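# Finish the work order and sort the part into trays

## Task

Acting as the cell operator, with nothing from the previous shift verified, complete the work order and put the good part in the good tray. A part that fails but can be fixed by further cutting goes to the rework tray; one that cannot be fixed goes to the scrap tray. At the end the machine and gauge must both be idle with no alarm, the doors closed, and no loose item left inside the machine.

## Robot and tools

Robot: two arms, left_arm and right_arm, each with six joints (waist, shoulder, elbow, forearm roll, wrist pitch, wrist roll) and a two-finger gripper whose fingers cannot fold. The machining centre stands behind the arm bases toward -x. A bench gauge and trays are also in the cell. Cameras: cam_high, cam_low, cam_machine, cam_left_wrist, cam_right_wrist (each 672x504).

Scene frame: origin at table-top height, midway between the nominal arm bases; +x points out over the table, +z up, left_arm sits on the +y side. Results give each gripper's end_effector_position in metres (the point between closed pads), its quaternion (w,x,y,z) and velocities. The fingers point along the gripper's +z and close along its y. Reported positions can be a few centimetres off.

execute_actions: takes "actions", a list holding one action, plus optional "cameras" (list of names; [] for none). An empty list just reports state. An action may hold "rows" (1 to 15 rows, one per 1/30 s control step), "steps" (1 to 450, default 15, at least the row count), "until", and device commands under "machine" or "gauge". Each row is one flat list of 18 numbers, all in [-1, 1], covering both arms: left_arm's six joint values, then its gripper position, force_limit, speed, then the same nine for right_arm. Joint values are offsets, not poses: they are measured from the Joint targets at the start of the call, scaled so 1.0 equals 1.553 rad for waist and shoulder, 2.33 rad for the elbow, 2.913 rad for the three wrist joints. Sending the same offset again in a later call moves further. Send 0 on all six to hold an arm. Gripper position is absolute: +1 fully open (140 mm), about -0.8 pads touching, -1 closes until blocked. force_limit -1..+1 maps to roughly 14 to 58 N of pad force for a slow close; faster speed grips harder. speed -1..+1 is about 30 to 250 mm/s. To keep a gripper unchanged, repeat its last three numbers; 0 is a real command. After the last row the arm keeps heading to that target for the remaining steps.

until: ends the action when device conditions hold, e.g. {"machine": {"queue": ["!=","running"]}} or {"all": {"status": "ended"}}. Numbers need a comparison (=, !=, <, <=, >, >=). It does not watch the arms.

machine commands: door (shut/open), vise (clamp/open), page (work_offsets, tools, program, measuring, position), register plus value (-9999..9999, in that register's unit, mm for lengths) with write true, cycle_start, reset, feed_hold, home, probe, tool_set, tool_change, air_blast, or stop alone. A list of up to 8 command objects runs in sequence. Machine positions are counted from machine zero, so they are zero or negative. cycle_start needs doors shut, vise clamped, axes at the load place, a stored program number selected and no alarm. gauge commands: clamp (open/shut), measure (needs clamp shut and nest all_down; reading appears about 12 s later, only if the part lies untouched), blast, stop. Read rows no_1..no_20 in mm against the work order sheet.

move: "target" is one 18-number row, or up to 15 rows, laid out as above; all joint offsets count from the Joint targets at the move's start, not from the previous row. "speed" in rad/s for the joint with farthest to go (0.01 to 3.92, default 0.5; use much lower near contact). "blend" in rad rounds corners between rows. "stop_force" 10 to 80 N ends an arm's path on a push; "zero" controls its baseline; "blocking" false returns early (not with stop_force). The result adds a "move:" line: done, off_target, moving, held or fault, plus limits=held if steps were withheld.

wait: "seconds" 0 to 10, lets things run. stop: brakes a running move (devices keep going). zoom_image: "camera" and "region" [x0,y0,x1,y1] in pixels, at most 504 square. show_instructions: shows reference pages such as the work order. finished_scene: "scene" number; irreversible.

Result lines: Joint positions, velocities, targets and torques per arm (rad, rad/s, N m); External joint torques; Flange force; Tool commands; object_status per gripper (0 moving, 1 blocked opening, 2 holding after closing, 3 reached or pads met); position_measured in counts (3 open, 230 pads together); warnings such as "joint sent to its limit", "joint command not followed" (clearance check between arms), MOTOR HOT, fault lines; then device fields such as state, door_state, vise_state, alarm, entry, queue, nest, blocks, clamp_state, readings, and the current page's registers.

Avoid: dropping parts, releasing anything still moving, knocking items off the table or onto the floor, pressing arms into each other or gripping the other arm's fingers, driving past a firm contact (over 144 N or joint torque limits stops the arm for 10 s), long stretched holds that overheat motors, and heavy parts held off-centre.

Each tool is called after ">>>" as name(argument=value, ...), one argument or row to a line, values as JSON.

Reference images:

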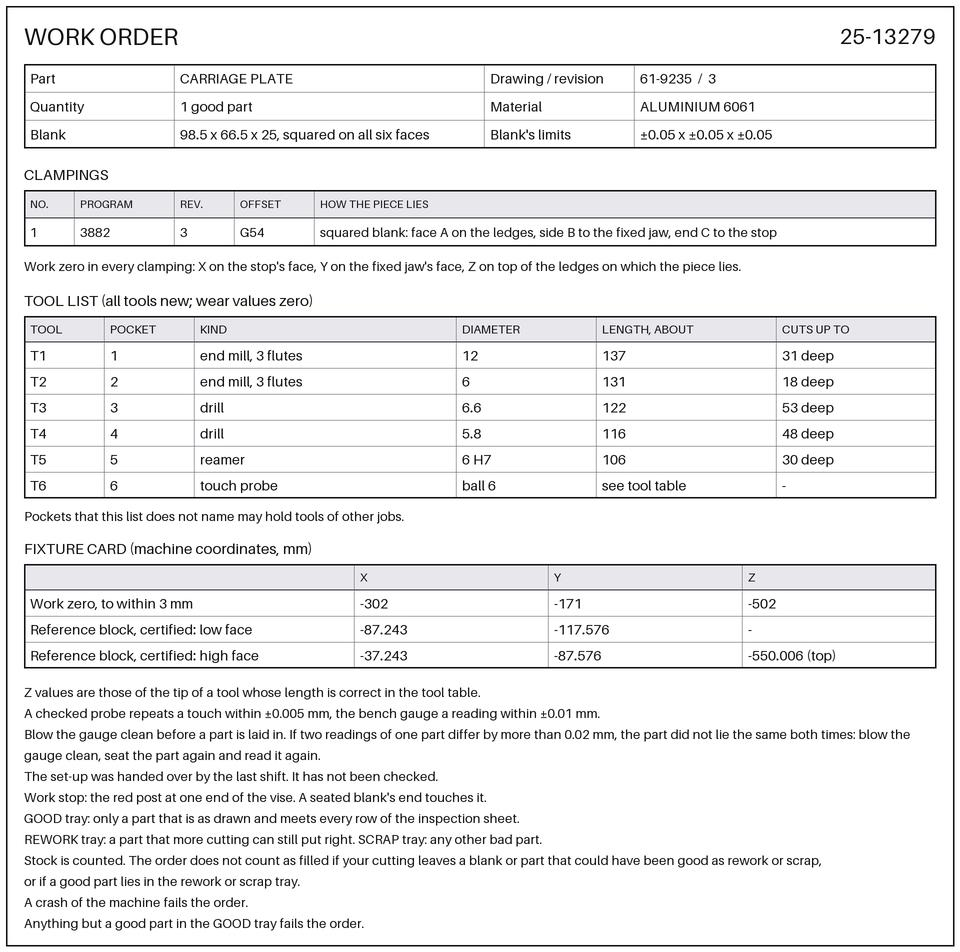

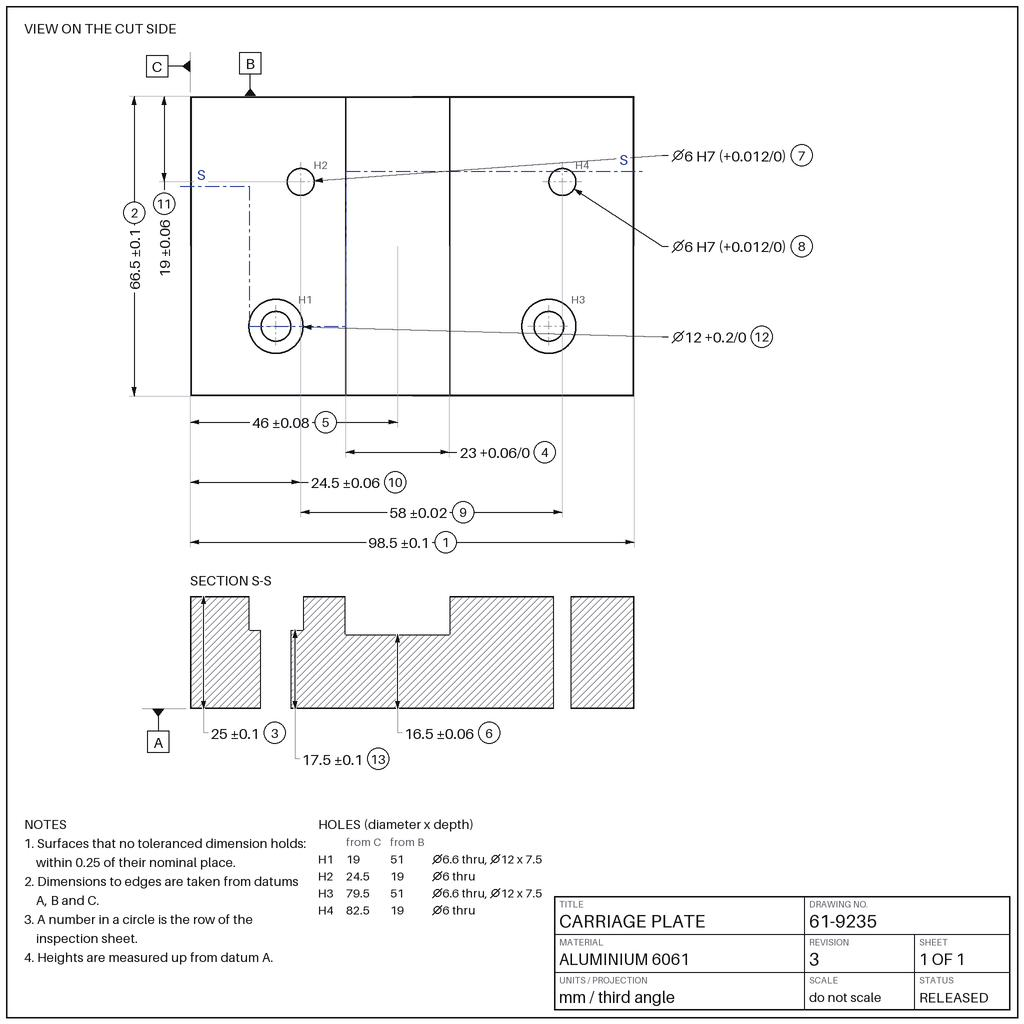

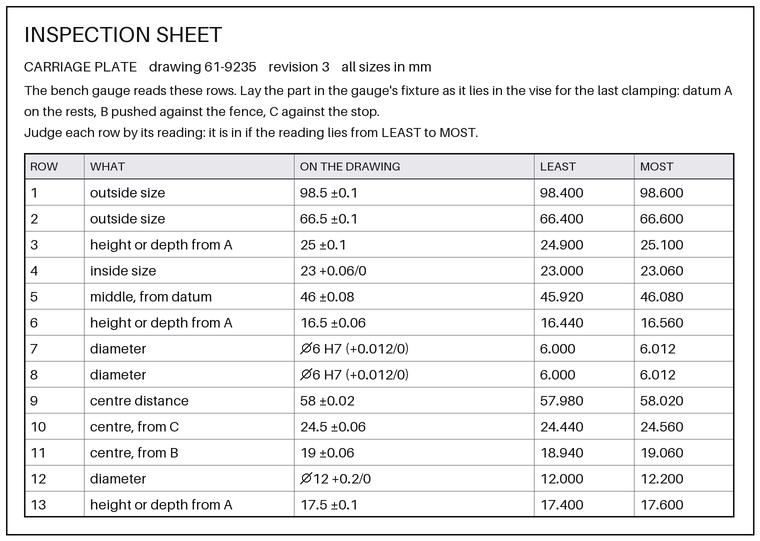

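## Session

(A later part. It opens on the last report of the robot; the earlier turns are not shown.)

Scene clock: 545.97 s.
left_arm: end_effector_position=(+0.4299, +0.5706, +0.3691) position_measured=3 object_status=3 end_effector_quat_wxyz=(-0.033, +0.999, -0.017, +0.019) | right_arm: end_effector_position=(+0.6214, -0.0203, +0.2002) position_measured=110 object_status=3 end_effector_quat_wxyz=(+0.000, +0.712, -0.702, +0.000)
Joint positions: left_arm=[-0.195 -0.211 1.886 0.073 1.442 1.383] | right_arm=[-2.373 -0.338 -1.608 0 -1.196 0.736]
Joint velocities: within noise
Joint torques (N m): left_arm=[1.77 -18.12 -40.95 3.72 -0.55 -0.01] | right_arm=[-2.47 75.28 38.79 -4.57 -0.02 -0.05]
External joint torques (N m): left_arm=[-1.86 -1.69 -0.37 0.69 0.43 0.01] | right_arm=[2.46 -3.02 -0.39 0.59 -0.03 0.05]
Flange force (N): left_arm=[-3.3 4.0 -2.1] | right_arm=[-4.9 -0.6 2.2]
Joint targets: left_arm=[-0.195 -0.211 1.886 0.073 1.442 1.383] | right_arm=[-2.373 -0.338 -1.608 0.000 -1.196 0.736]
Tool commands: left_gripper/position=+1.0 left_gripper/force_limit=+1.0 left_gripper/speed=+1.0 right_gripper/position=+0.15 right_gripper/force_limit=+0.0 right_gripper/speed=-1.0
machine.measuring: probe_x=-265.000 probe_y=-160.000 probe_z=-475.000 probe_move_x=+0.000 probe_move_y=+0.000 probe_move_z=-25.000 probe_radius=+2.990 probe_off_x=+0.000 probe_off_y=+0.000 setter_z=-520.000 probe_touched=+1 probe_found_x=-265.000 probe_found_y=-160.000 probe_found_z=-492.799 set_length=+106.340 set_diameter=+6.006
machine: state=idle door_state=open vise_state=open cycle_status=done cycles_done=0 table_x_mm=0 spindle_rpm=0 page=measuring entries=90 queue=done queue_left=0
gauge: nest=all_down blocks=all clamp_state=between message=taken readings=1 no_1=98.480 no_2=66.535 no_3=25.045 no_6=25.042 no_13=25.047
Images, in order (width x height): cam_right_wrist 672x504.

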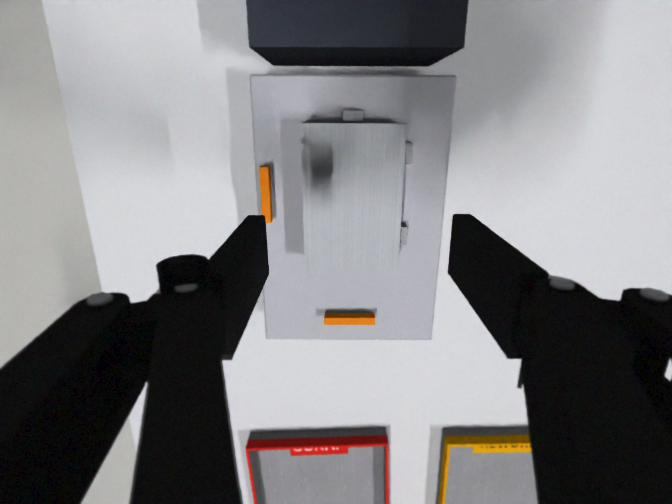

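>>> move(
  target=[0,0,0,0,0,0,1,1,1, 0.62653,0.3442,-0.07439,0,-0.12387,0.1205,0.15,0,-1],
  speed=0.6,
  cameras=["cam_high"],
)

>>> move(
  target=[0,0,0,0,0,0,1,1,1, 0.58969,0,0,0,0,0,0.15,0,-1],
  speed=0.5,
)

Scene clock: 573.53 s.
left_arm: end_effector_position=(+0.4299, +0.5706, +0.3691) position_measured=3 object_status=3 end_effector_quat_wxyz=(-0.033, +0.999, -0.017, +0.019) | right_arm: end_effector_position=(+0.0345, -0.0522, +0.4203) position_measured=110 object_status=3 end_effector_quat_wxyz=(+0.000, +0.893, -0.450, +0.000)
Joint positions: left_arm=[-0.195 -0.211 1.886 0.073 1.442 1.383] | right_arm=[-1.399 0.197 -1.781 0 -1.556 1.087]
Joint velocities: within noise
Joint torques (N m): left_arm=[1.68 -18.11 -40.82 3.64 -0.57 -0.06] | right_arm=[-2.36 24.28 41.37 -4.8 0 0.04]
External joint torques (N m): left_arm=[-1.77 -1.69 -0.49 0.77 0.45 0.06] | right_arm=[2.28 -2.94 -0.14 0.54 -0.05 -0.04]
Flange force (N): left_arm=[-3.0 3.7 -2.3] | right_arm=[-6.3 2.0 0.2]
Joint targets: left_arm=[-0.195 -0.211 1.886 0.073 1.442 1.383] | right_arm=[-1.399 0.197 -1.781 0.000 -1.556 1.087]
machine.measuring: probe_x=-265.000 probe_y=-160.000 probe_z=-475.000 probe_move_x=+0.000 probe_move_y=+0.000 probe_move_z=-25.000 probe_radius=+2.990 probe_off_x=+0.000 probe_off_y=+0.000 setter_z=-520.000 probe_touched=+1 probe_found_x=-265.000 probe_found_y=-160.000 probe_found_z=-492.799 set_length=+106.340 set_diameter=+6.006
machine: state=idle door_state=open vise_state=open cycle_status=done cycles_done=0 table_x_mm=0 spindle_rpm=0 page=measuring entries=90 queue=done queue_left=0
gauge: nest=all_down blocks=all clamp_state=open message=taken readings=1 no_1=98.480 no_2=66.535 no_3=25.045 no_6=25.042 no_13=25.047
move: done
Images, in order (width x height): cam_high 672x504.

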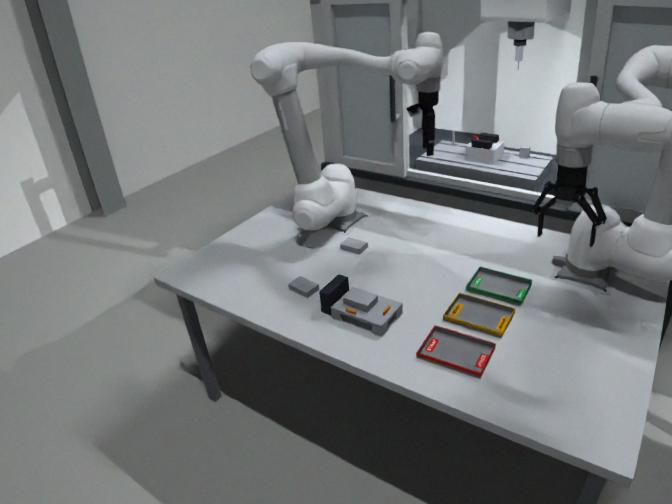

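Scene clock: 575.90 s.
left_arm: end_effector_position=(+0.4299, +0.5706, +0.3691) position_measured=3 object_status=3 end_effector_quat_wxyz=(-0.033, +0.999, -0.017, +0.019) | right_arm: end_effector_position=(-0.3001, -0.2496, +0.4204) position_measured=110 object_status=3 end_effector_quat_wxyz=(+0.000, +1.000, -0.009, +0.000)
Joint positions: left_arm=[-0.195 -0.211 1.886 0.073 1.442 1.383] | right_arm=[-0.483 0.197 -1.781 0 -1.556 1.087]
Joint velocities: within noise
Joint torques (N m): left_arm=[1.83 -17.39 -40.96 3.69 -0.56 -0.14] | right_arm=[-0.34 23.8 41.19 -4.8 0.06 -0.01]
External joint torques (N m): left_arm=[-1.89 -2.42 -0.36 0.72 0.44 0.14] | right_arm=[0.27 -2.27 0.1 0.53 -0.11 0.01]
Flange force (N): left_arm=[-4.5 3.7 -2.3] | right_arm=[-3.6 -1.5 -0.3]
Joint targets: left_arm=[-0.195 -0.211 1.886 0.073 1.442 1.383] | right_arm=[-0.483 0.197 -1.781 0.000 -1.556 1.087]
machine.measuring: probe_x=-265.000 probe_y=-160.000 probe_z=-475.000 probe_move_x=+0.000 probe_move_y=+0.000 probe_move_z=-25.000 probe_radius=+2.990 probe_off_x=+0.000 probe_off_y=+0.000 setter_z=-520.000 probe_touched=+1 probe_found_x=-265.000 probe_found_y=-160.000 probe_found_z=-492.799 set_length=+106.340 set_diameter=+6.006
machine: state=idle door_state=open vise_state=open cycle_status=done cycles_done=0 table_x_mm=0 spindle_rpm=0 page=measuring entries=90 queue=done queue_left=0
gauge: nest=all_down blocks=all clamp_state=open message=taken readings=1 no_1=98.480 no_2=66.535 no_3=25.045 no_6=25.042 no_13=25.047
move: done

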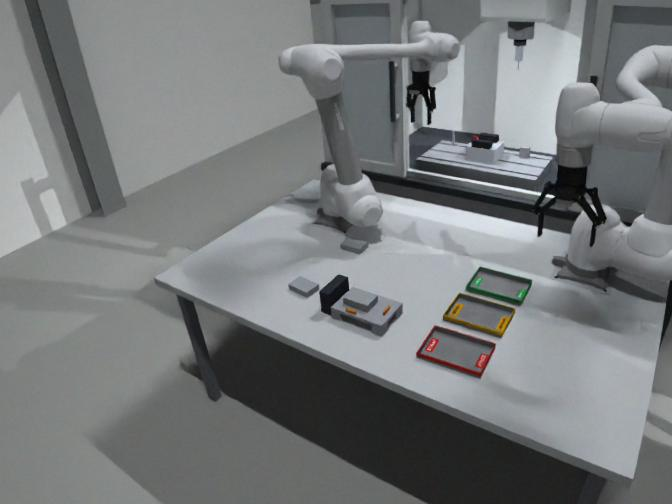

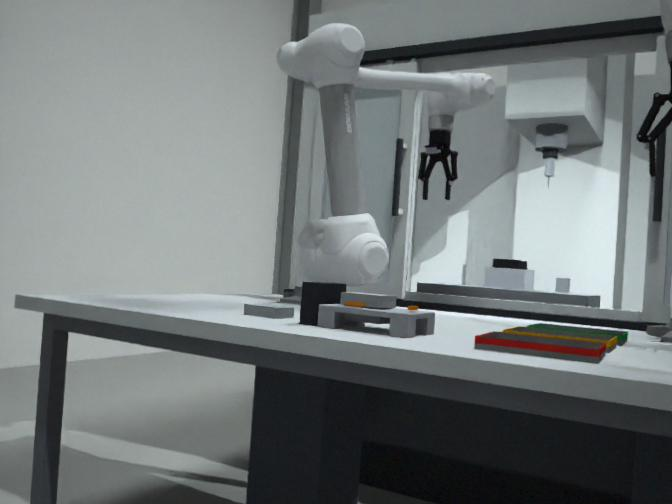

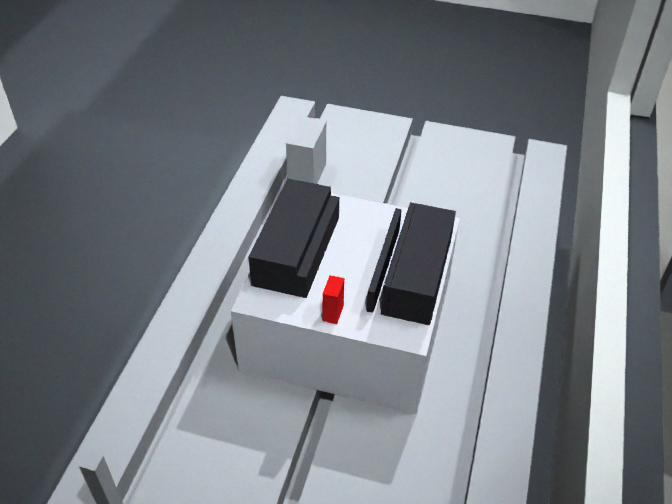

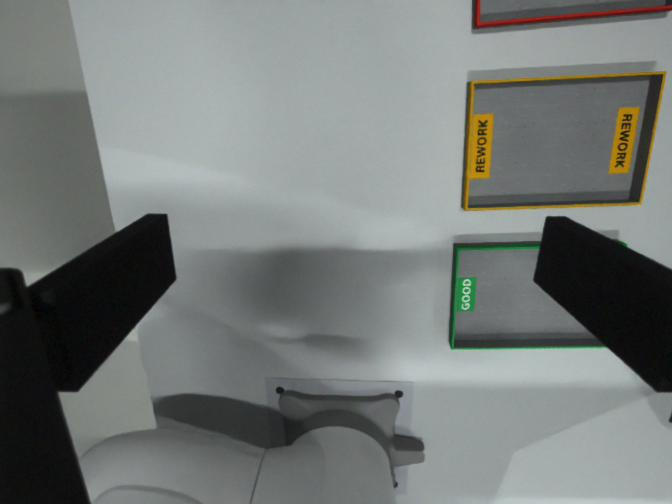

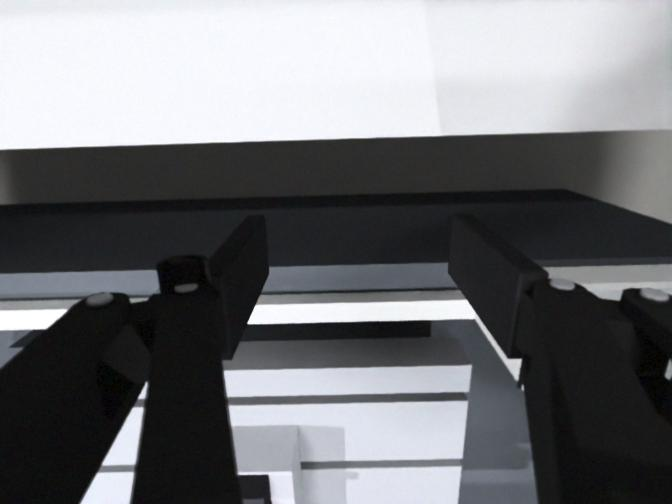

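>>> move(
  target=[0,0,0,0,0,0,1,1,1, 0.02885,-0.28412,0.14012,0,0.03885,0.01572,0.15,0,-1],
  speed=0.3,
  cameras=["cam_low","cam_machine","cam_right_wrist"],
)

Scene clock: 587.73 s.
left_arm: end_effector_position=(+0.4299, +0.5706, +0.3691) position_measured=3 object_status=3 end_effector_quat_wxyz=(-0.033, +0.999, -0.017, +0.019) | right_arm: end_effector_position=(-0.5494, -0.1491, +0.3500) position_measured=110 object_status=3 end_effector_quat_wxyz=(+0.000, +1.000, -0.009, +0.000)
Joint positions: left_arm=[-0.195 -0.211 1.886 0.073 1.442 1.383] | right_arm=[-0.438 -0.244 -1.455 0 -1.443 1.133]
Joint velocities: within noise
Joint torques (N m): left_arm=[1.95 -17.92 -41.01 3.67 -0.51 -0.08] | right_arm=[-1.94 69.81 41.13 -4.87 -0.03 -0.06]
External joint torques (N m): left_arm=[-2.04 -1.88 -0.31 0.74 0.38 0.08] | right_arm=[1.81 -3.81 -0.2 0.64 -0.04 0.06]
Flange force (N): left_arm=[-3.7 4.2 -2.0] | right_arm=[-6.2 -0.3 1.0]
Joint targets: left_arm=[-0.195 -0.211 1.886 0.073 1.442 1.383] | right_arm=[-0.438 -0.244 -1.455 0.000 -1.443 1.133]
machine.measuring: probe_x=-265.000 probe_y=-160.000 probe_z=-475.000 probe_move_x=+0.000 probe_move_y=+0.000 probe_move_z=-25.000 probe_radius=+2.990 probe_off_x=+0.000 probe_off_y=+0.000 setter_z=-520.000 probe_touched=+1 probe_found_x=-265.000 probe_found_y=-160.000 probe_found_z=-492.799 set_length=+106.340 set_diameter=+6.006
machine: state=idle door_state=open vise_state=open cycle_status=done cycles_done=0 table_x_mm=0 spindle_rpm=0 page=measuring entries=90 queue=done queue_left=0
gauge: nest=all_down blocks=all clamp_state=open message=taken readings=1 no_1=98.480 no_2=66.535 no_3=25.045 no_6=25.042 no_13=25.047
move: done
Images, in order (width x height): cam_low 672x504, cam_machine 672x504, cam_right_wrist 672x504.

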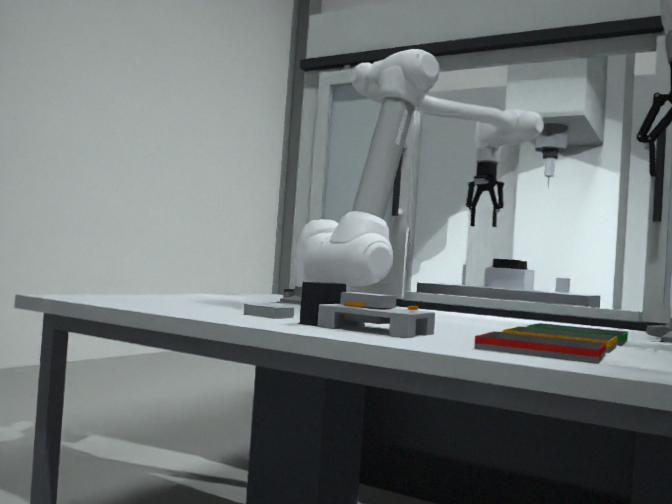

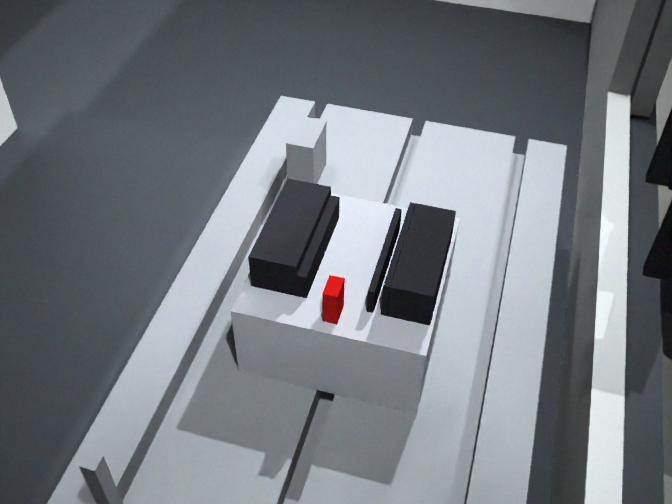

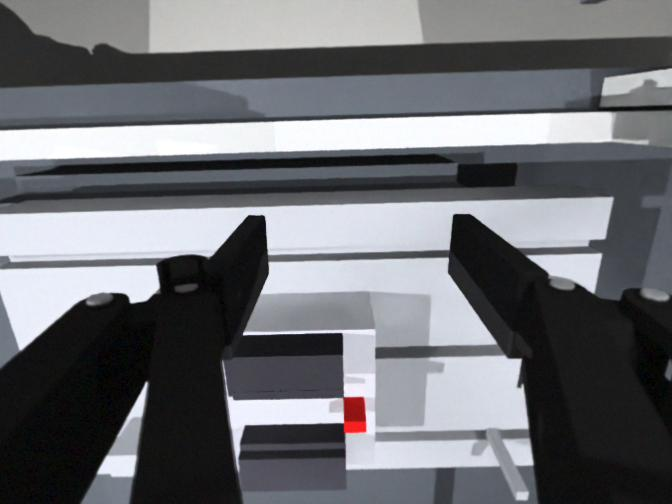

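>>> zoom_image(
  camera="cam_right_wrist",
  region=[210, 280, 450, 504],
)

Scaled by 2.100 from the camera's 672x504 image, which has a finer 960x720 frame.

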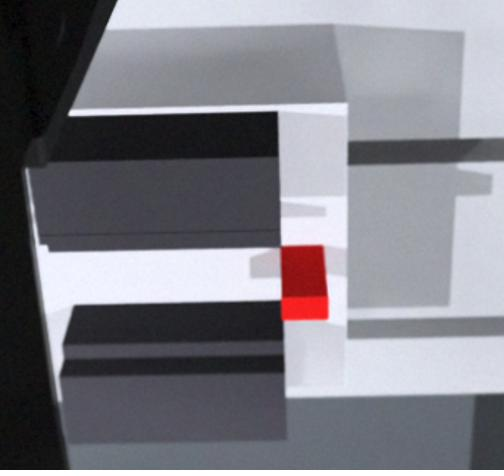

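>>> move(
  target=[0,0,0,0,0,0,1,1,1, 0.03374,-0.22323,0.17717,0,-0.02256,0.55716,0.15,0,-1],
  speed=0.4,
  cameras=["cam_low","cam_machine","cam_right_wrist"],
)

Scene clock: 616.40 s.
left_arm: end_effector_position=(+0.4299, +0.5706, +0.3691) position_measured=3 object_status=3 end_effector_quat_wxyz=(-0.033, +0.999, -0.017, +0.019) | right_arm: end_effector_position=(-0.7497, -0.1036, +0.2999) position_measured=110 object_status=3 end_effector_quat_wxyz=(+0.000, +0.701, -0.713, +0.000)
Joint positions: left_arm=[-0.195 -0.211 1.886 0.073 1.442 1.383] | right_arm=[-0.386 -0.591 -1.042 0 -1.509 2.756]
Joint velocities: within noise
Joint torques (N m): left_arm=[1.62 -18.09 -41.08 3.65 -0.55 -0.03] | right_arm=[-1.36 102.29 40.99 -4.71 0.06 -0.1]
External joint torques (N m): left_arm=[-1.7 -1.75 -0.24 0.77 0.43 0.02] | right_arm=[1.67 -4.06 0.26 0.52 -0.09 0.1]
Flange force (N): left_arm=[-3.5 3.6 -1.9] | right_arm=[-1.7 8.4 -0.1]
Joint targets: left_arm=[-0.195 -0.211 1.886 0.073 1.442 1.383] | right_arm=[-0.386 -0.591 -1.042 0.000 -1.509 2.756]
machine.measuring: probe_x=-265.000 probe_y=-160.000 probe_z=-475.000 probe_move_x=+0.000 probe_move_y=+0.000 probe_move_z=-25.000 probe_radius=+2.990 probe_off_x=+0.000 probe_off_y=+0.000 setter_z=-520.000 probe_touched=+1 probe_found_x=-265.000 probe_found_y=-160.000 probe_found_z=-492.799 set_length=+106.340 set_diameter=+6.006
machine: state=idle door_state=open vise_state=open cycle_status=done cycles_done=0 table_x_mm=0 spindle_rpm=0 page=measuring entries=90 queue=done queue_left=0
gauge: nest=all_down blocks=all clamp_state=open message=taken readings=1 no_1=98.480 no_2=66.535 no_3=25.045 no_6=25.042 no_13=25.047
move: done
Images, in order (width x height): cam_low 672x504, cam_machine 672x504, cam_right_wrist 672x504.

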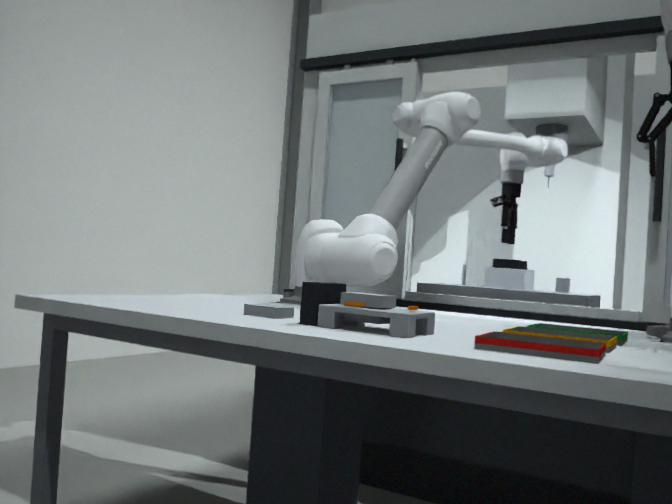

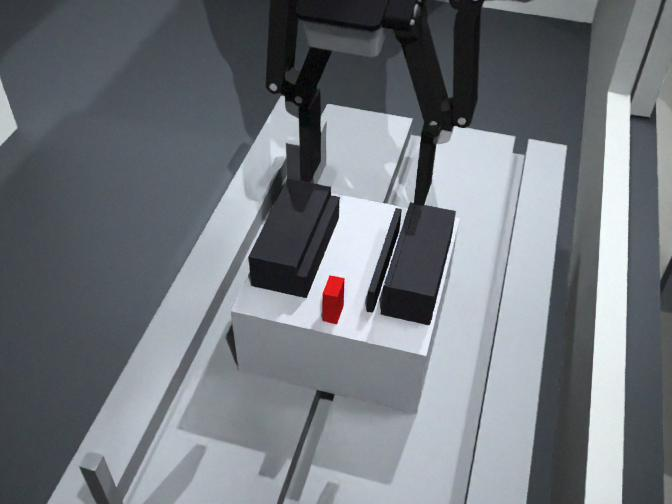

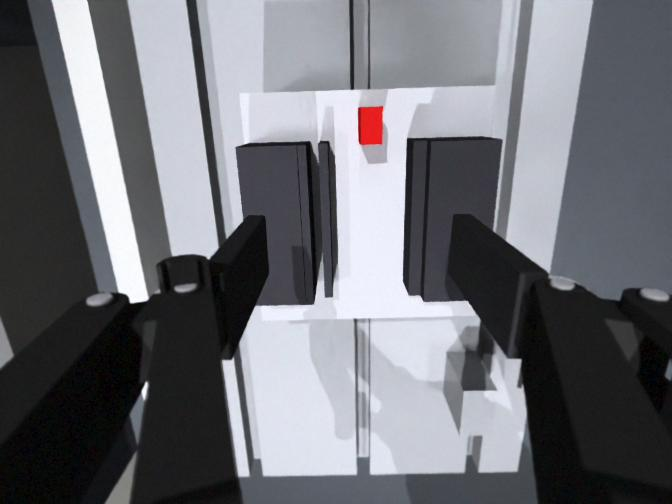

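>>> zoom_image(
  camera="cam_right_wrist",
  region=[220, 80, 520, 320],
)

Scaled by 1.680 from the camera's 672x504 image, which has a finer 960x720 frame.

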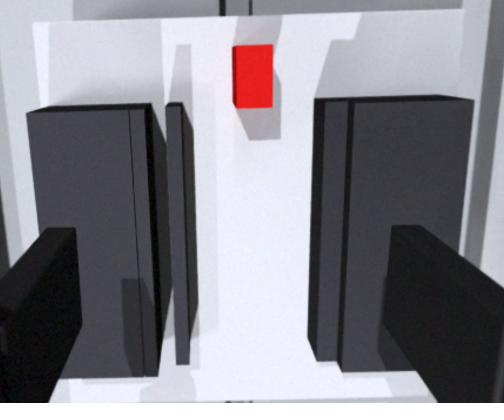

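>>> move(
  target=[0,0,0,0,0,0,1,1,1, 0,-0.01678,-0.01232,0,0.01895,-0.0103,0.15,0,-1],
  speed=0.15,
  cameras=["cam_right_wrist"],
)

>>> zoom_image(
  camera="cam_right_wrist",
  region=[220, 60, 520, 340],
)

Scene clock: 636.53 s.
left_arm: end_effector_position=(+0.4299, +0.5706, +0.3691) position_measured=3 object_status=3 end_effector_quat_wxyz=(-0.033, +0.999, -0.017, +0.019) | right_arm: end_effector_position=(-0.7595, -0.0994, +0.2603) position_measured=110 object_status=3 end_effector_quat_wxyz=(+0.000, +0.711, -0.703, +0.000)
Joint positions: left_arm=[-0.195 -0.211 1.886 0.073 1.442 1.383] | right_arm=[-0.386 -0.617 -1.071 0 -1.454 2.726]
Joint velocities: within noise
Joint torques (N m): left_arm=[1.81 -17.85 -40.91 3.68 -0.56 -0.07] | right_arm=[-1.88 103.67 40.31 -4.74 -0.06 0.17]
External joint torques (N m): left_arm=[-1.9 -1.95 -0.4 0.73 0.44 0.07] | right_arm=[1.95 -3.13 0.83 0.57 0.03 -0.17]
Flange force (N): left_arm=[-3.7 3.9 -2.2] | right_arm=[-1.8 8.1 -0.5]
Joint targets: left_arm=[-0.195 -0.211 1.886 0.073 1.442 1.383] | right_arm=[-0.386 -0.617 -1.071 0.000 -1.454 2.726]
machine.measuring: probe_x=-265.000 probe_y=-160.000 probe_z=-475.000 probe_move_x=+0.000 probe_move_y=+0.000 probe_move_z=-25.000 probe_radius=+2.990 probe_off_x=+0.000 probe_off_y=+0.000 setter_z=-520.000 probe_touched=+1 probe_found_x=-265.000 probe_found_y=-160.000 probe_found_z=-492.799 set_length=+106.340 set_diameter=+6.006
machine: state=idle door_state=open vise_state=open cycle_status=done cycles_done=0 table_x_mm=0 spindle_rpm=0 page=measuring entries=90 queue=done queue_left=0
gauge: nest=all_down blocks=all clamp_state=open message=taken readings=1 no_1=98.480 no_2=66.535 no_3=25.045 no_6=25.042 no_13=25.047
move: done
Images, in order (width x height): cam_right_wrist 672x504.

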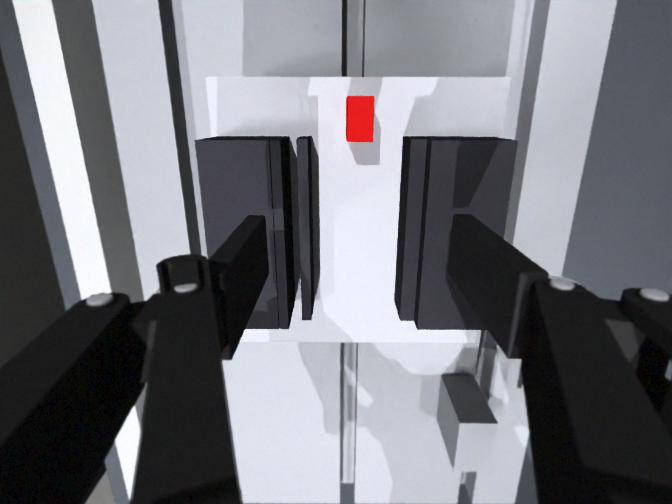

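Scaled by 1.680 from the camera's 672x504 image, which has a finer 960x720 frame.

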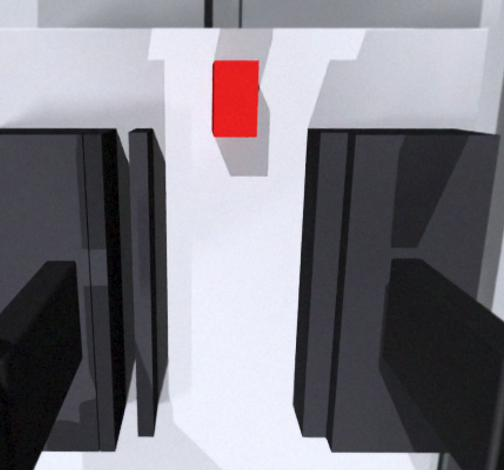

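>>> move(
  target=[
    [0,0,0,0,0,0,1,1,1, -0.0335,0.2402,-0.1648,0,0.0038,-0.0343,0.15,0,-1],
    [0,0,0,0,0,0,1,1,1, -0.6529,0.5241,-0.3047,0,-0.0350,-0.3433,0.15,0,-1],
  ],
  speed=0.6,
  blend=0.1,
  cameras=["cam_high"],
)

>>> move(
  target=[0,0,0,0,0,0,1,1,1, -0.62653,-0.3445,0.0742,0,0.1236,-0.3388,0.15,0,-1],
  speed=0.6,
  cameras=["cam_right_wrist"],
)

>>> zoom_image(
  camera="cam_right_wrist",
  region=[230, 50, 470, 350],
)

Scene clock: 652.43 s.
left_arm: end_effector_position=(+0.4299, +0.5706, +0.3691) position_measured=3 object_status=3 end_effector_quat_wxyz=(-0.033, +0.999, -0.017, +0.019) | right_arm: end_effector_position=(+0.0347, -0.0518, +0.4207) position_measured=110 object_status=3 end_effector_quat_wxyz=(-0.001, +0.706, -0.708, -0.001)
Joint positions: left_arm=[-0.195 -0.211 1.886 0.073 1.442 1.383] | right_arm=[-1.4 0.197 -1.781 0 -1.556 1.726]
Joint velocities: within noise
Joint torques (N m): left_arm=[2.03 -18.03 -41.04 3.65 -0.55 -0.04] | right_arm=[0.11 25.42 41.56 -4.72 0.1 0.3]
External joint torques (N m): left_arm=[-2.11 -1.79 -0.28 0.76 0.42 0.03] | right_arm=[-0.08 -4.01 -0.31 0.5 -0.15 -0.3]
Flange force (N): left_arm=[-3.6 4.5 -2.0] | right_arm=[-6.3 -0.4 0.4]
Joint targets: left_arm=[-0.195 -0.211 1.886 0.073 1.442 1.383] | right_arm=[-1.400 0.197 -1.781 0.000 -1.556 1.726]
machine.measuring: probe_x=-265.000 probe_y=-160.000 probe_z=-475.000 probe_move_x=+0.000 probe_move_y=+0.000 probe_move_z=-25.000 probe_radius=+2.990 probe_off_x=+0.000 probe_off_y=+0.000 setter_z=-520.000 probe_touched=+1 probe_found_x=-265.000 probe_found_y=-160.000 probe_found_z=-492.799 set_length=+106.340 set_diameter=+6.006
machine: state=idle door_state=open vise_state=open cycle_status=done cycles_done=0 table_x_mm=0 spindle_rpm=0 page=measuring entries=90 queue=done queue_left=0
gauge: nest=all_down blocks=all clamp_state=open message=taken readings=1 no_1=98.480 no_2=66.535 no_3=25.045 no_6=25.042 no_13=25.047
move: done
Images, in order (width x height): cam_high 672x504.

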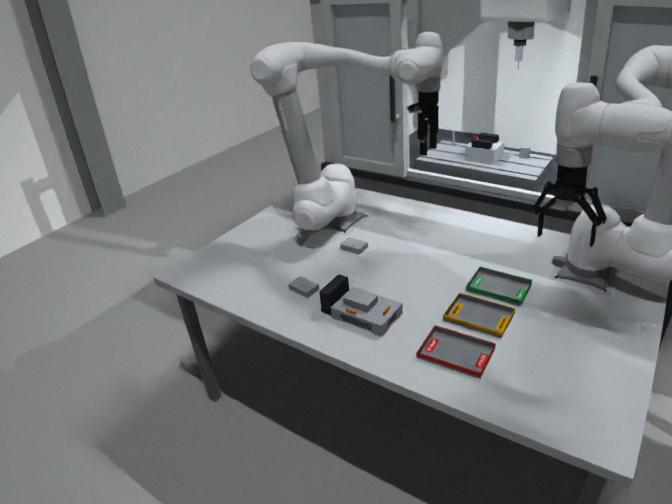

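Scene clock: 654.70 s.
left_arm: end_effector_position=(+0.4299, +0.5706, +0.3691) position_measured=3 object_status=3 end_effector_quat_wxyz=(-0.033, +0.999, -0.017, +0.019) | right_arm: end_effector_position=(+0.6218, -0.0207, +0.2000) position_measured=110 object_status=3 end_effector_quat_wxyz=(+0.000, +0.711, -0.703, +0.000)
Joint positions: left_arm=[-0.195 -0.211 1.886 0.073 1.442 1.383] | right_arm=[-2.373 -0.338 -1.608 0 -1.196 0.739]
Joint velocities: within noise
Joint torques (N m): left_arm=[1.78 -18.23 -40.95 3.68 -0.53 -0.1] | right_arm=[-1.54 75.37 39.15 -4.54 -0.07 -0.07]
External joint torques (N m): left_arm=[-1.88 -1.56 -0.38 0.74 0.4 0.1] | right_arm=[1.39 -3 -0.76 0.55 0.02 0.07]
Flange force (N): left_arm=[-3.0 3.9 -2.0] | right_arm=[-3.3 -0.9 2.6]
Joint targets: left_arm=[-0.195 -0.211 1.886 0.073 1.442 1.383] | right_arm=[-2.374 -0.338 -1.608 0.000 -1.196 0.739]
machine.measuring: probe_x=-265.000 probe_y=-160.000 probe_z=-475.000 probe_move_x=+0.000 probe_move_y=+0.000 probe_move_z=-25.000 probe_radius=+2.990 probe_off_x=+0.000 probe_off_y=+0.000 setter_z=-520.000 probe_touched=+1 probe_found_x=-265.000 probe_found_y=-160.000 probe_found_z=-492.799 set_length=+106.340 set_diameter=+6.006
machine: state=idle door_state=open vise_state=open cycle_status=done cycles_done=0 table_x_mm=0 spindle_rpm=0 page=measuring entries=90 queue=done queue_left=0
gauge: nest=all_down blocks=all clamp_state=open message=taken readings=1 no_1=98.480 no_2=66.535 no_3=25.045 no_6=25.042 no_13=25.047
move: done
Images, in order (width x height): cam_right_wrist 672x504.

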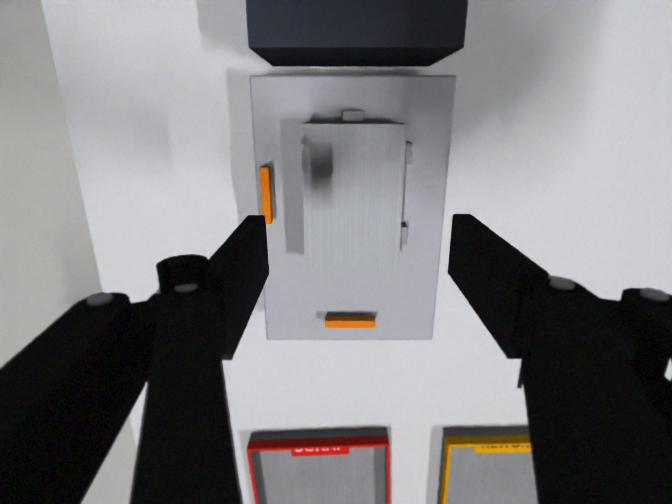

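Scaled by 1.680 from the camera's 672x504 image, which has a finer 960x720 frame.

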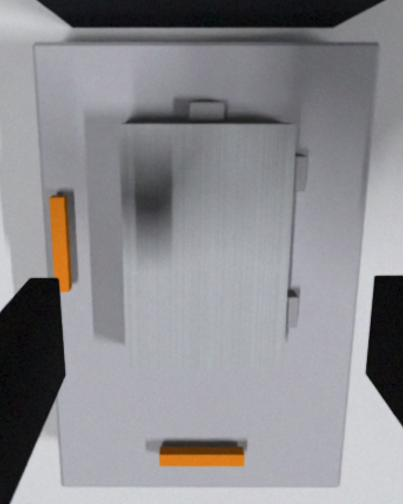

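>>> move(
  target=[0,0,0,0,0,0,1,1,1, 0,-0.0468,-0.04537,0,0.06124,0,0.15,0,-1],
  speed=0.1,
  cameras=["cam_right_wrist"],
)

>>> move(
  target=[0,0,0,0,0,0,1,1,1, 0,0,0,0,0,0,-1,0,-1],
  cameras=["cam_right_wrist"],
)

Scene clock: 666.00 s.
left_arm: end_effector_position=(+0.4299, +0.5706, +0.3691) position_measured=3 object_status=3 end_effector_quat_wxyz=(-0.033, +0.999, -0.017, +0.019) | right_arm: end_effector_position=(+0.6199, -0.0226, +0.0945) position_measured=110 object_status=3 end_effector_quat_wxyz=(+0.000, +0.711, -0.703, +0.000)
Joint positions: left_arm=[-0.195 -0.211 1.886 0.073 1.442 1.383] | right_arm=[-2.374 -0.411 -1.713 0 -1.017 0.739]
Joint velocities: within noise
Joint torques (N m): left_arm=[1.22 -17.72 -41.03 3.64 -0.57 -0.07] | right_arm=[-1.69 80.12 34.36 -4.2 0.1 0.08]
External joint torques (N m): left_arm=[-1.3 -2.13 -0.3 0.77 0.45 0.07] | right_arm=[1.57 -4.05 0.77 0.57 -0.14 -0.08]
Flange force (N): left_arm=[-3.8 2.5 -2.0] | right_arm=[-6.2 -4.3 2.6]
Joint targets: left_arm=[-0.195 -0.211 1.886 0.073 1.442 1.383] | right_arm=[-2.374 -0.411 -1.714 0.000 -1.017 0.739]
machine.measuring: probe_x=-265.000 probe_y=-160.000 probe_z=-475.000 probe_move_x=+0.000 probe_move_y=+0.000 probe_move_z=-25.000 probe_radius=+2.990 probe_off_x=+0.000 probe_off_y=+0.000 setter_z=-520.000 probe_touched=+1 probe_found_x=-265.000 probe_found_y=-160.000 probe_found_z=-492.799 set_length=+106.340 set_diameter=+6.006
machine: state=idle door_state=open vise_state=open cycle_status=done cycles_done=0 table_x_mm=0 spindle_rpm=0 page=measuring entries=90 queue=done queue_left=0
gauge: nest=all_down blocks=all clamp_state=open message=taken readings=1 no_1=98.480 no_2=66.535 no_3=25.045 no_6=25.042 no_13=25.047
move: done
Images, in order (width x height): cam_right_wrist 672x504.

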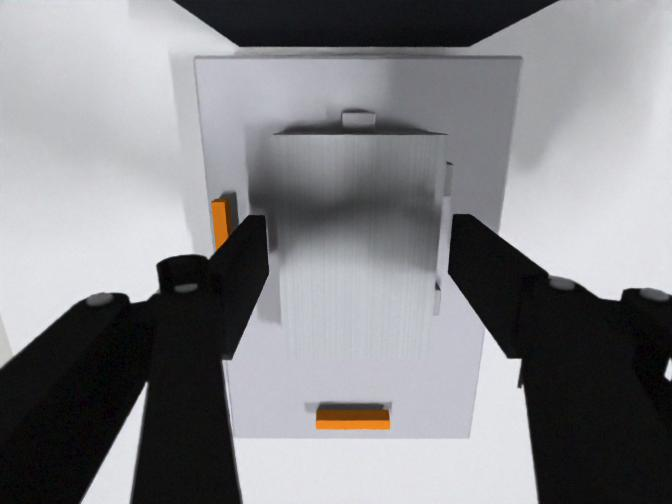

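Scene clock: 666.97 s.
left_arm: end_effector_position=(+0.4299, +0.5706, +0.3691) position_measured=3 object_status=3 end_effector_quat_wxyz=(-0.033, +0.999, -0.017, +0.019) | right_arm: end_effector_position=(+0.6199, -0.0226, +0.0944) position_measured=131 object_status=0 end_effector_quat_wxyz=(+0.000, +0.711, -0.703, +0.000)
Joint positions: left_arm=[-0.195 -0.211 1.886 0.073 1.442 1.383] | right_arm=[-2.374 -0.411 -1.714 0 -1.017 0.739]
Joint velocities: within noise
Joint torques (N m): left_arm=[1.6 -18.12 -41 3.64 -0.52 -0.07] | right_arm=[4.92 60.2 20.33 -1.64 -1.71 -0.85]
External joint torques (N m): left_arm=[-1.69 -1.68 -0.32 0.77 0.39 0.07] | right_arm=[-5.04 15.79 14.79 -2 1.67 0.85]
Flange force (N): left_arm=[-3.2 3.5 -1.9] | right_arm=[-0.9 -10.1 -22.6]
Joint targets: left_arm=[-0.195 -0.211 1.886 0.073 1.442 1.383] | right_arm=[-2.374 -0.411 -1.714 0.000 -1.017 0.739]
machine.measuring: probe_x=-265.000 probe_y=-160.000 probe_z=-475.000 probe_move_x=+0.000 probe_move_y=+0.000 probe_move_z=-25.000 probe_radius=+2.990 probe_off_x=+0.000 probe_off_y=+0.000 setter_z=-520.000 probe_touched=+1 probe_found_x=-265.000 probe_found_y=-160.000 probe_found_z=-492.799 set_length=+106.340 set_diameter=+6.006
machine: state=idle door_state=open vise_state=open cycle_status=done cycles_done=0 table_x_mm=0 spindle_rpm=0 page=measuring entries=90 queue=done queue_left=0
gauge: nest=all_down blocks=all clamp_state=open message=taken readings=1 no_1=98.480 no_2=66.535 no_3=25.045 no_6=25.042 no_13=25.047
move: done
Images, in order (width x height): cam_right_wrist 672x504.

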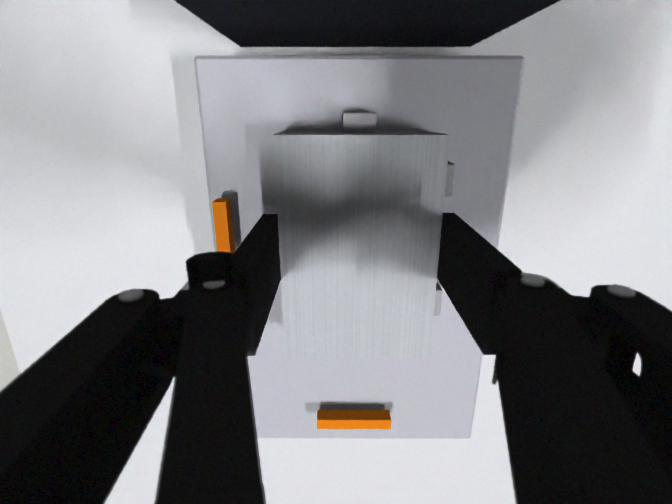

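>>> move(
  target=[
    [0,0,0,0,0,0,1,1,1, 0,0.0468,0.04537,0,-0.06124,0,-1,0,-1],
    [0,0,0,0,0,0,1,1,1, 0.6272,0.3915,-0.0288,0,-0.1850,0.3388,-1,0,-1],
  ],
  speed=[0.12,0.5],
  blend=0.03,
  cameras=["cam_high","cam_right_wrist"],
)

Scene clock: 676.60 s.
left_arm: end_effector_position=(+0.4299, +0.5706, +0.3691) position_measured=3 object_status=3 end_effector_quat_wxyz=(-0.033, +0.999, -0.017, +0.019) | right_arm: end_effector_position=(+0.0345, -0.0520, +0.4208) position_measured=131 object_status=2 end_effector_quat_wxyz=(-0.001, +0.707, -0.708, -0.001)
Joint positions: left_arm=[-0.195 -0.211 1.886 0.073 1.442 1.383] | right_arm=[-1.399 0.197 -1.781 0 -1.556 1.726]
Joint velocities: within noise
Joint torques (N m): left_arm=[1.75 -17.64 -41.13 3.72 -0.53 -0.04] | right_arm=[-2.55 26.03 43.9 -4.73 0.05 -0.12]
External joint torques (N m): left_arm=[-1.84 -2.19 -0.18 0.69 0.41 0.04] | right_arm=[2.31 -3.88 -2.49 0.48 -0.11 0.12]
Flange force (N): left_arm=[-4.3 3.8 -1.8] | right_arm=[-2.3 5.7 4.3]
Joint targets: left_arm=[-0.195 -0.211 1.886 0.073 1.442 1.383] | right_arm=[-1.399 0.197 -1.781 0.000 -1.556 1.726]
machine.measuring: probe_x=-265.000 probe_y=-160.000 probe_z=-475.000 probe_move_x=+0.000 probe_move_y=+0.000 probe_move_z=-25.000 probe_radius=+2.990 probe_off_x=+0.000 probe_off_y=+0.000 setter_z=-520.000 probe_touched=+1 probe_found_x=-265.000 probe_found_y=-160.000 probe_found_z=-492.799 set_length=+106.340 set_diameter=+6.006
machine: state=idle door_state=open vise_state=open cycle_status=done cycles_done=0 table_x_mm=0 spindle_rpm=0 page=measuring entries=90 queue=done queue_left=0
gauge: nest=all_up blocks=free clamp_state=open message=taken readings=1 no_1=98.480 no_2=66.535 no_3=25.045 no_6=25.042 no_13=25.047
move: done
Images, in order (width x height): cam_high 672x504, cam_right_wrist 672x504.

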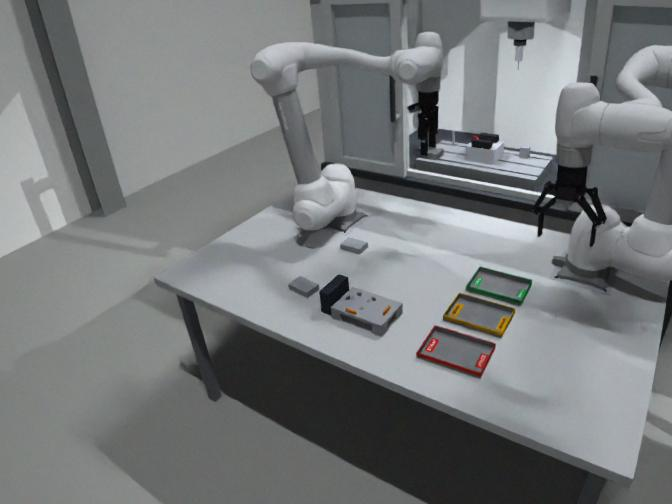

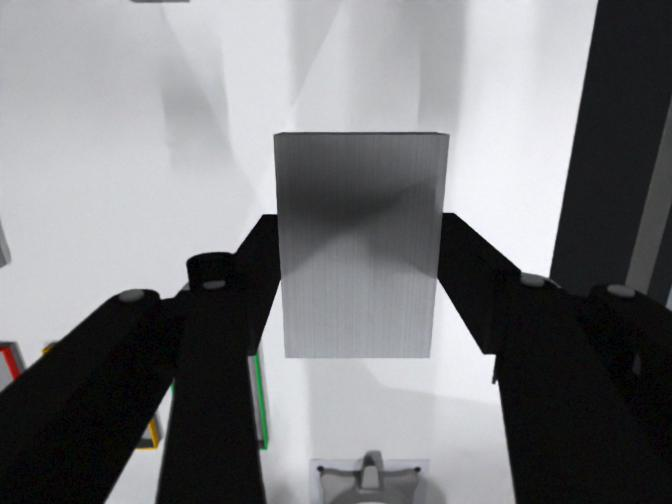

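>>> move(
  target=[
    [0,0,0,0,0,0,1,1,1, 0.6188,-0.2840,0.1399,0,0.0388,0.3254,-1,0,-1],
    [0,0,0,0,0,0,1,1,1, 0.64733,-0.52393,0.32756,0,0.01677,0.34065,-1,0,-1],
  ],
  speed=[0.5,0.3],
  blend=0.05,
  cameras=["cam_machine","cam_right_wrist"],
)

>>> zoom_image(
  camera="cam_right_wrist",
  region=[180, 40, 540, 240],
)

Scene clock: 687.67 s.
left_arm: end_effector_position=(+0.4299, +0.5706, +0.3691) position_measured=3 object_status=3 end_effector_quat_wxyz=(-0.033, +0.999, -0.017, +0.019) | right_arm: end_effector_position=(-0.7588, -0.0921, +0.2905) position_measured=131 object_status=2 end_effector_quat_wxyz=(+0.000, +0.711, -0.703, +0.000)
Joint positions: left_arm=[-0.195 -0.211 1.886 0.073 1.442 1.383] | right_arm=[-0.394 -0.617 -1.017 0 -1.507 2.718]
Joint velocities: within noise
Joint torques (N m): left_arm=[1.79 -17.93 -40.98 3.66 -0.52 -0.08] | right_arm=[-1.94 107.39 44.89 -4.66 0.05 0.05]
External joint torques (N m): left_arm=[-1.89 -1.89 -0.33 0.74 0.4 0.07] | right_arm=[1.98 -6.85 -3.65 0.47 -0.08 -0.05]
Flange force (N): left_arm=[-3.6 3.9 -2.0] | right_arm=[1.2 2.4 6.5]
Joint targets: left_arm=[-0.195 -0.211 1.886 0.073 1.442 1.383] | right_arm=[-0.394 -0.617 -1.017 0.000 -1.507 2.718]
machine.measuring: probe_x=-265.000 probe_y=-160.000 probe_z=-475.000 probe_move_x=+0.000 probe_move_y=+0.000 probe_move_z=-25.000 probe_radius=+2.990 probe_off_x=+0.000 probe_off_y=+0.000 setter_z=-520.000 probe_touched=+1 probe_found_x=-265.000 probe_found_y=-160.000 probe_found_z=-492.799 set_length=+106.340 set_diameter=+6.006
machine: state=idle door_state=open vise_state=open cycle_status=done cycles_done=0 table_x_mm=0 spindle_rpm=0 page=measuring entries=90 queue=done queue_left=0
gauge: nest=all_up blocks=free clamp_state=open message=taken readings=1 no_1=98.480 no_2=66.535 no_3=25.045 no_6=25.042 no_13=25.047
move: done
Images, in order (width x height): cam_machine 672x504, cam_right_wrist 672x504.

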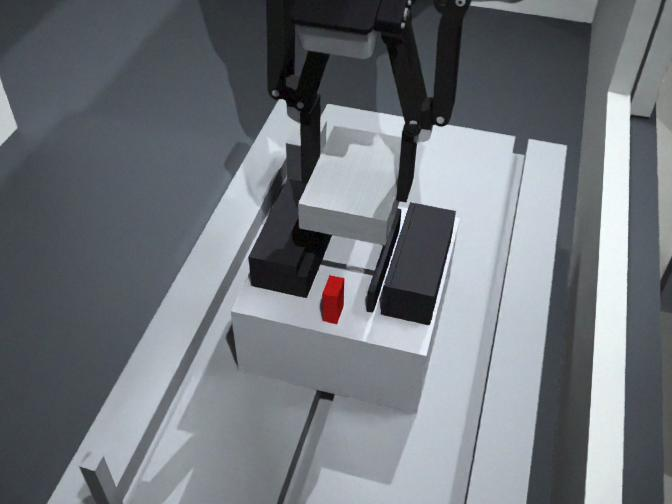

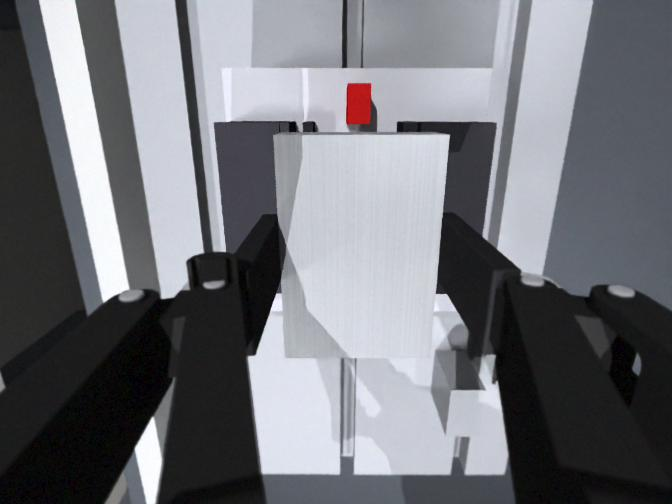

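Scaled by 1.400 from the camera's 672x504 image, which has a finer 960x720 frame.

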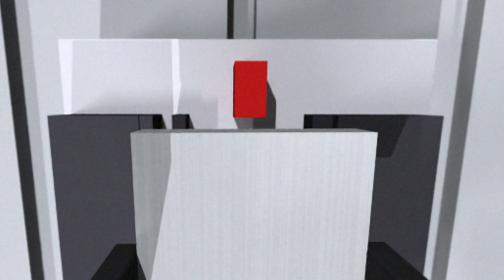

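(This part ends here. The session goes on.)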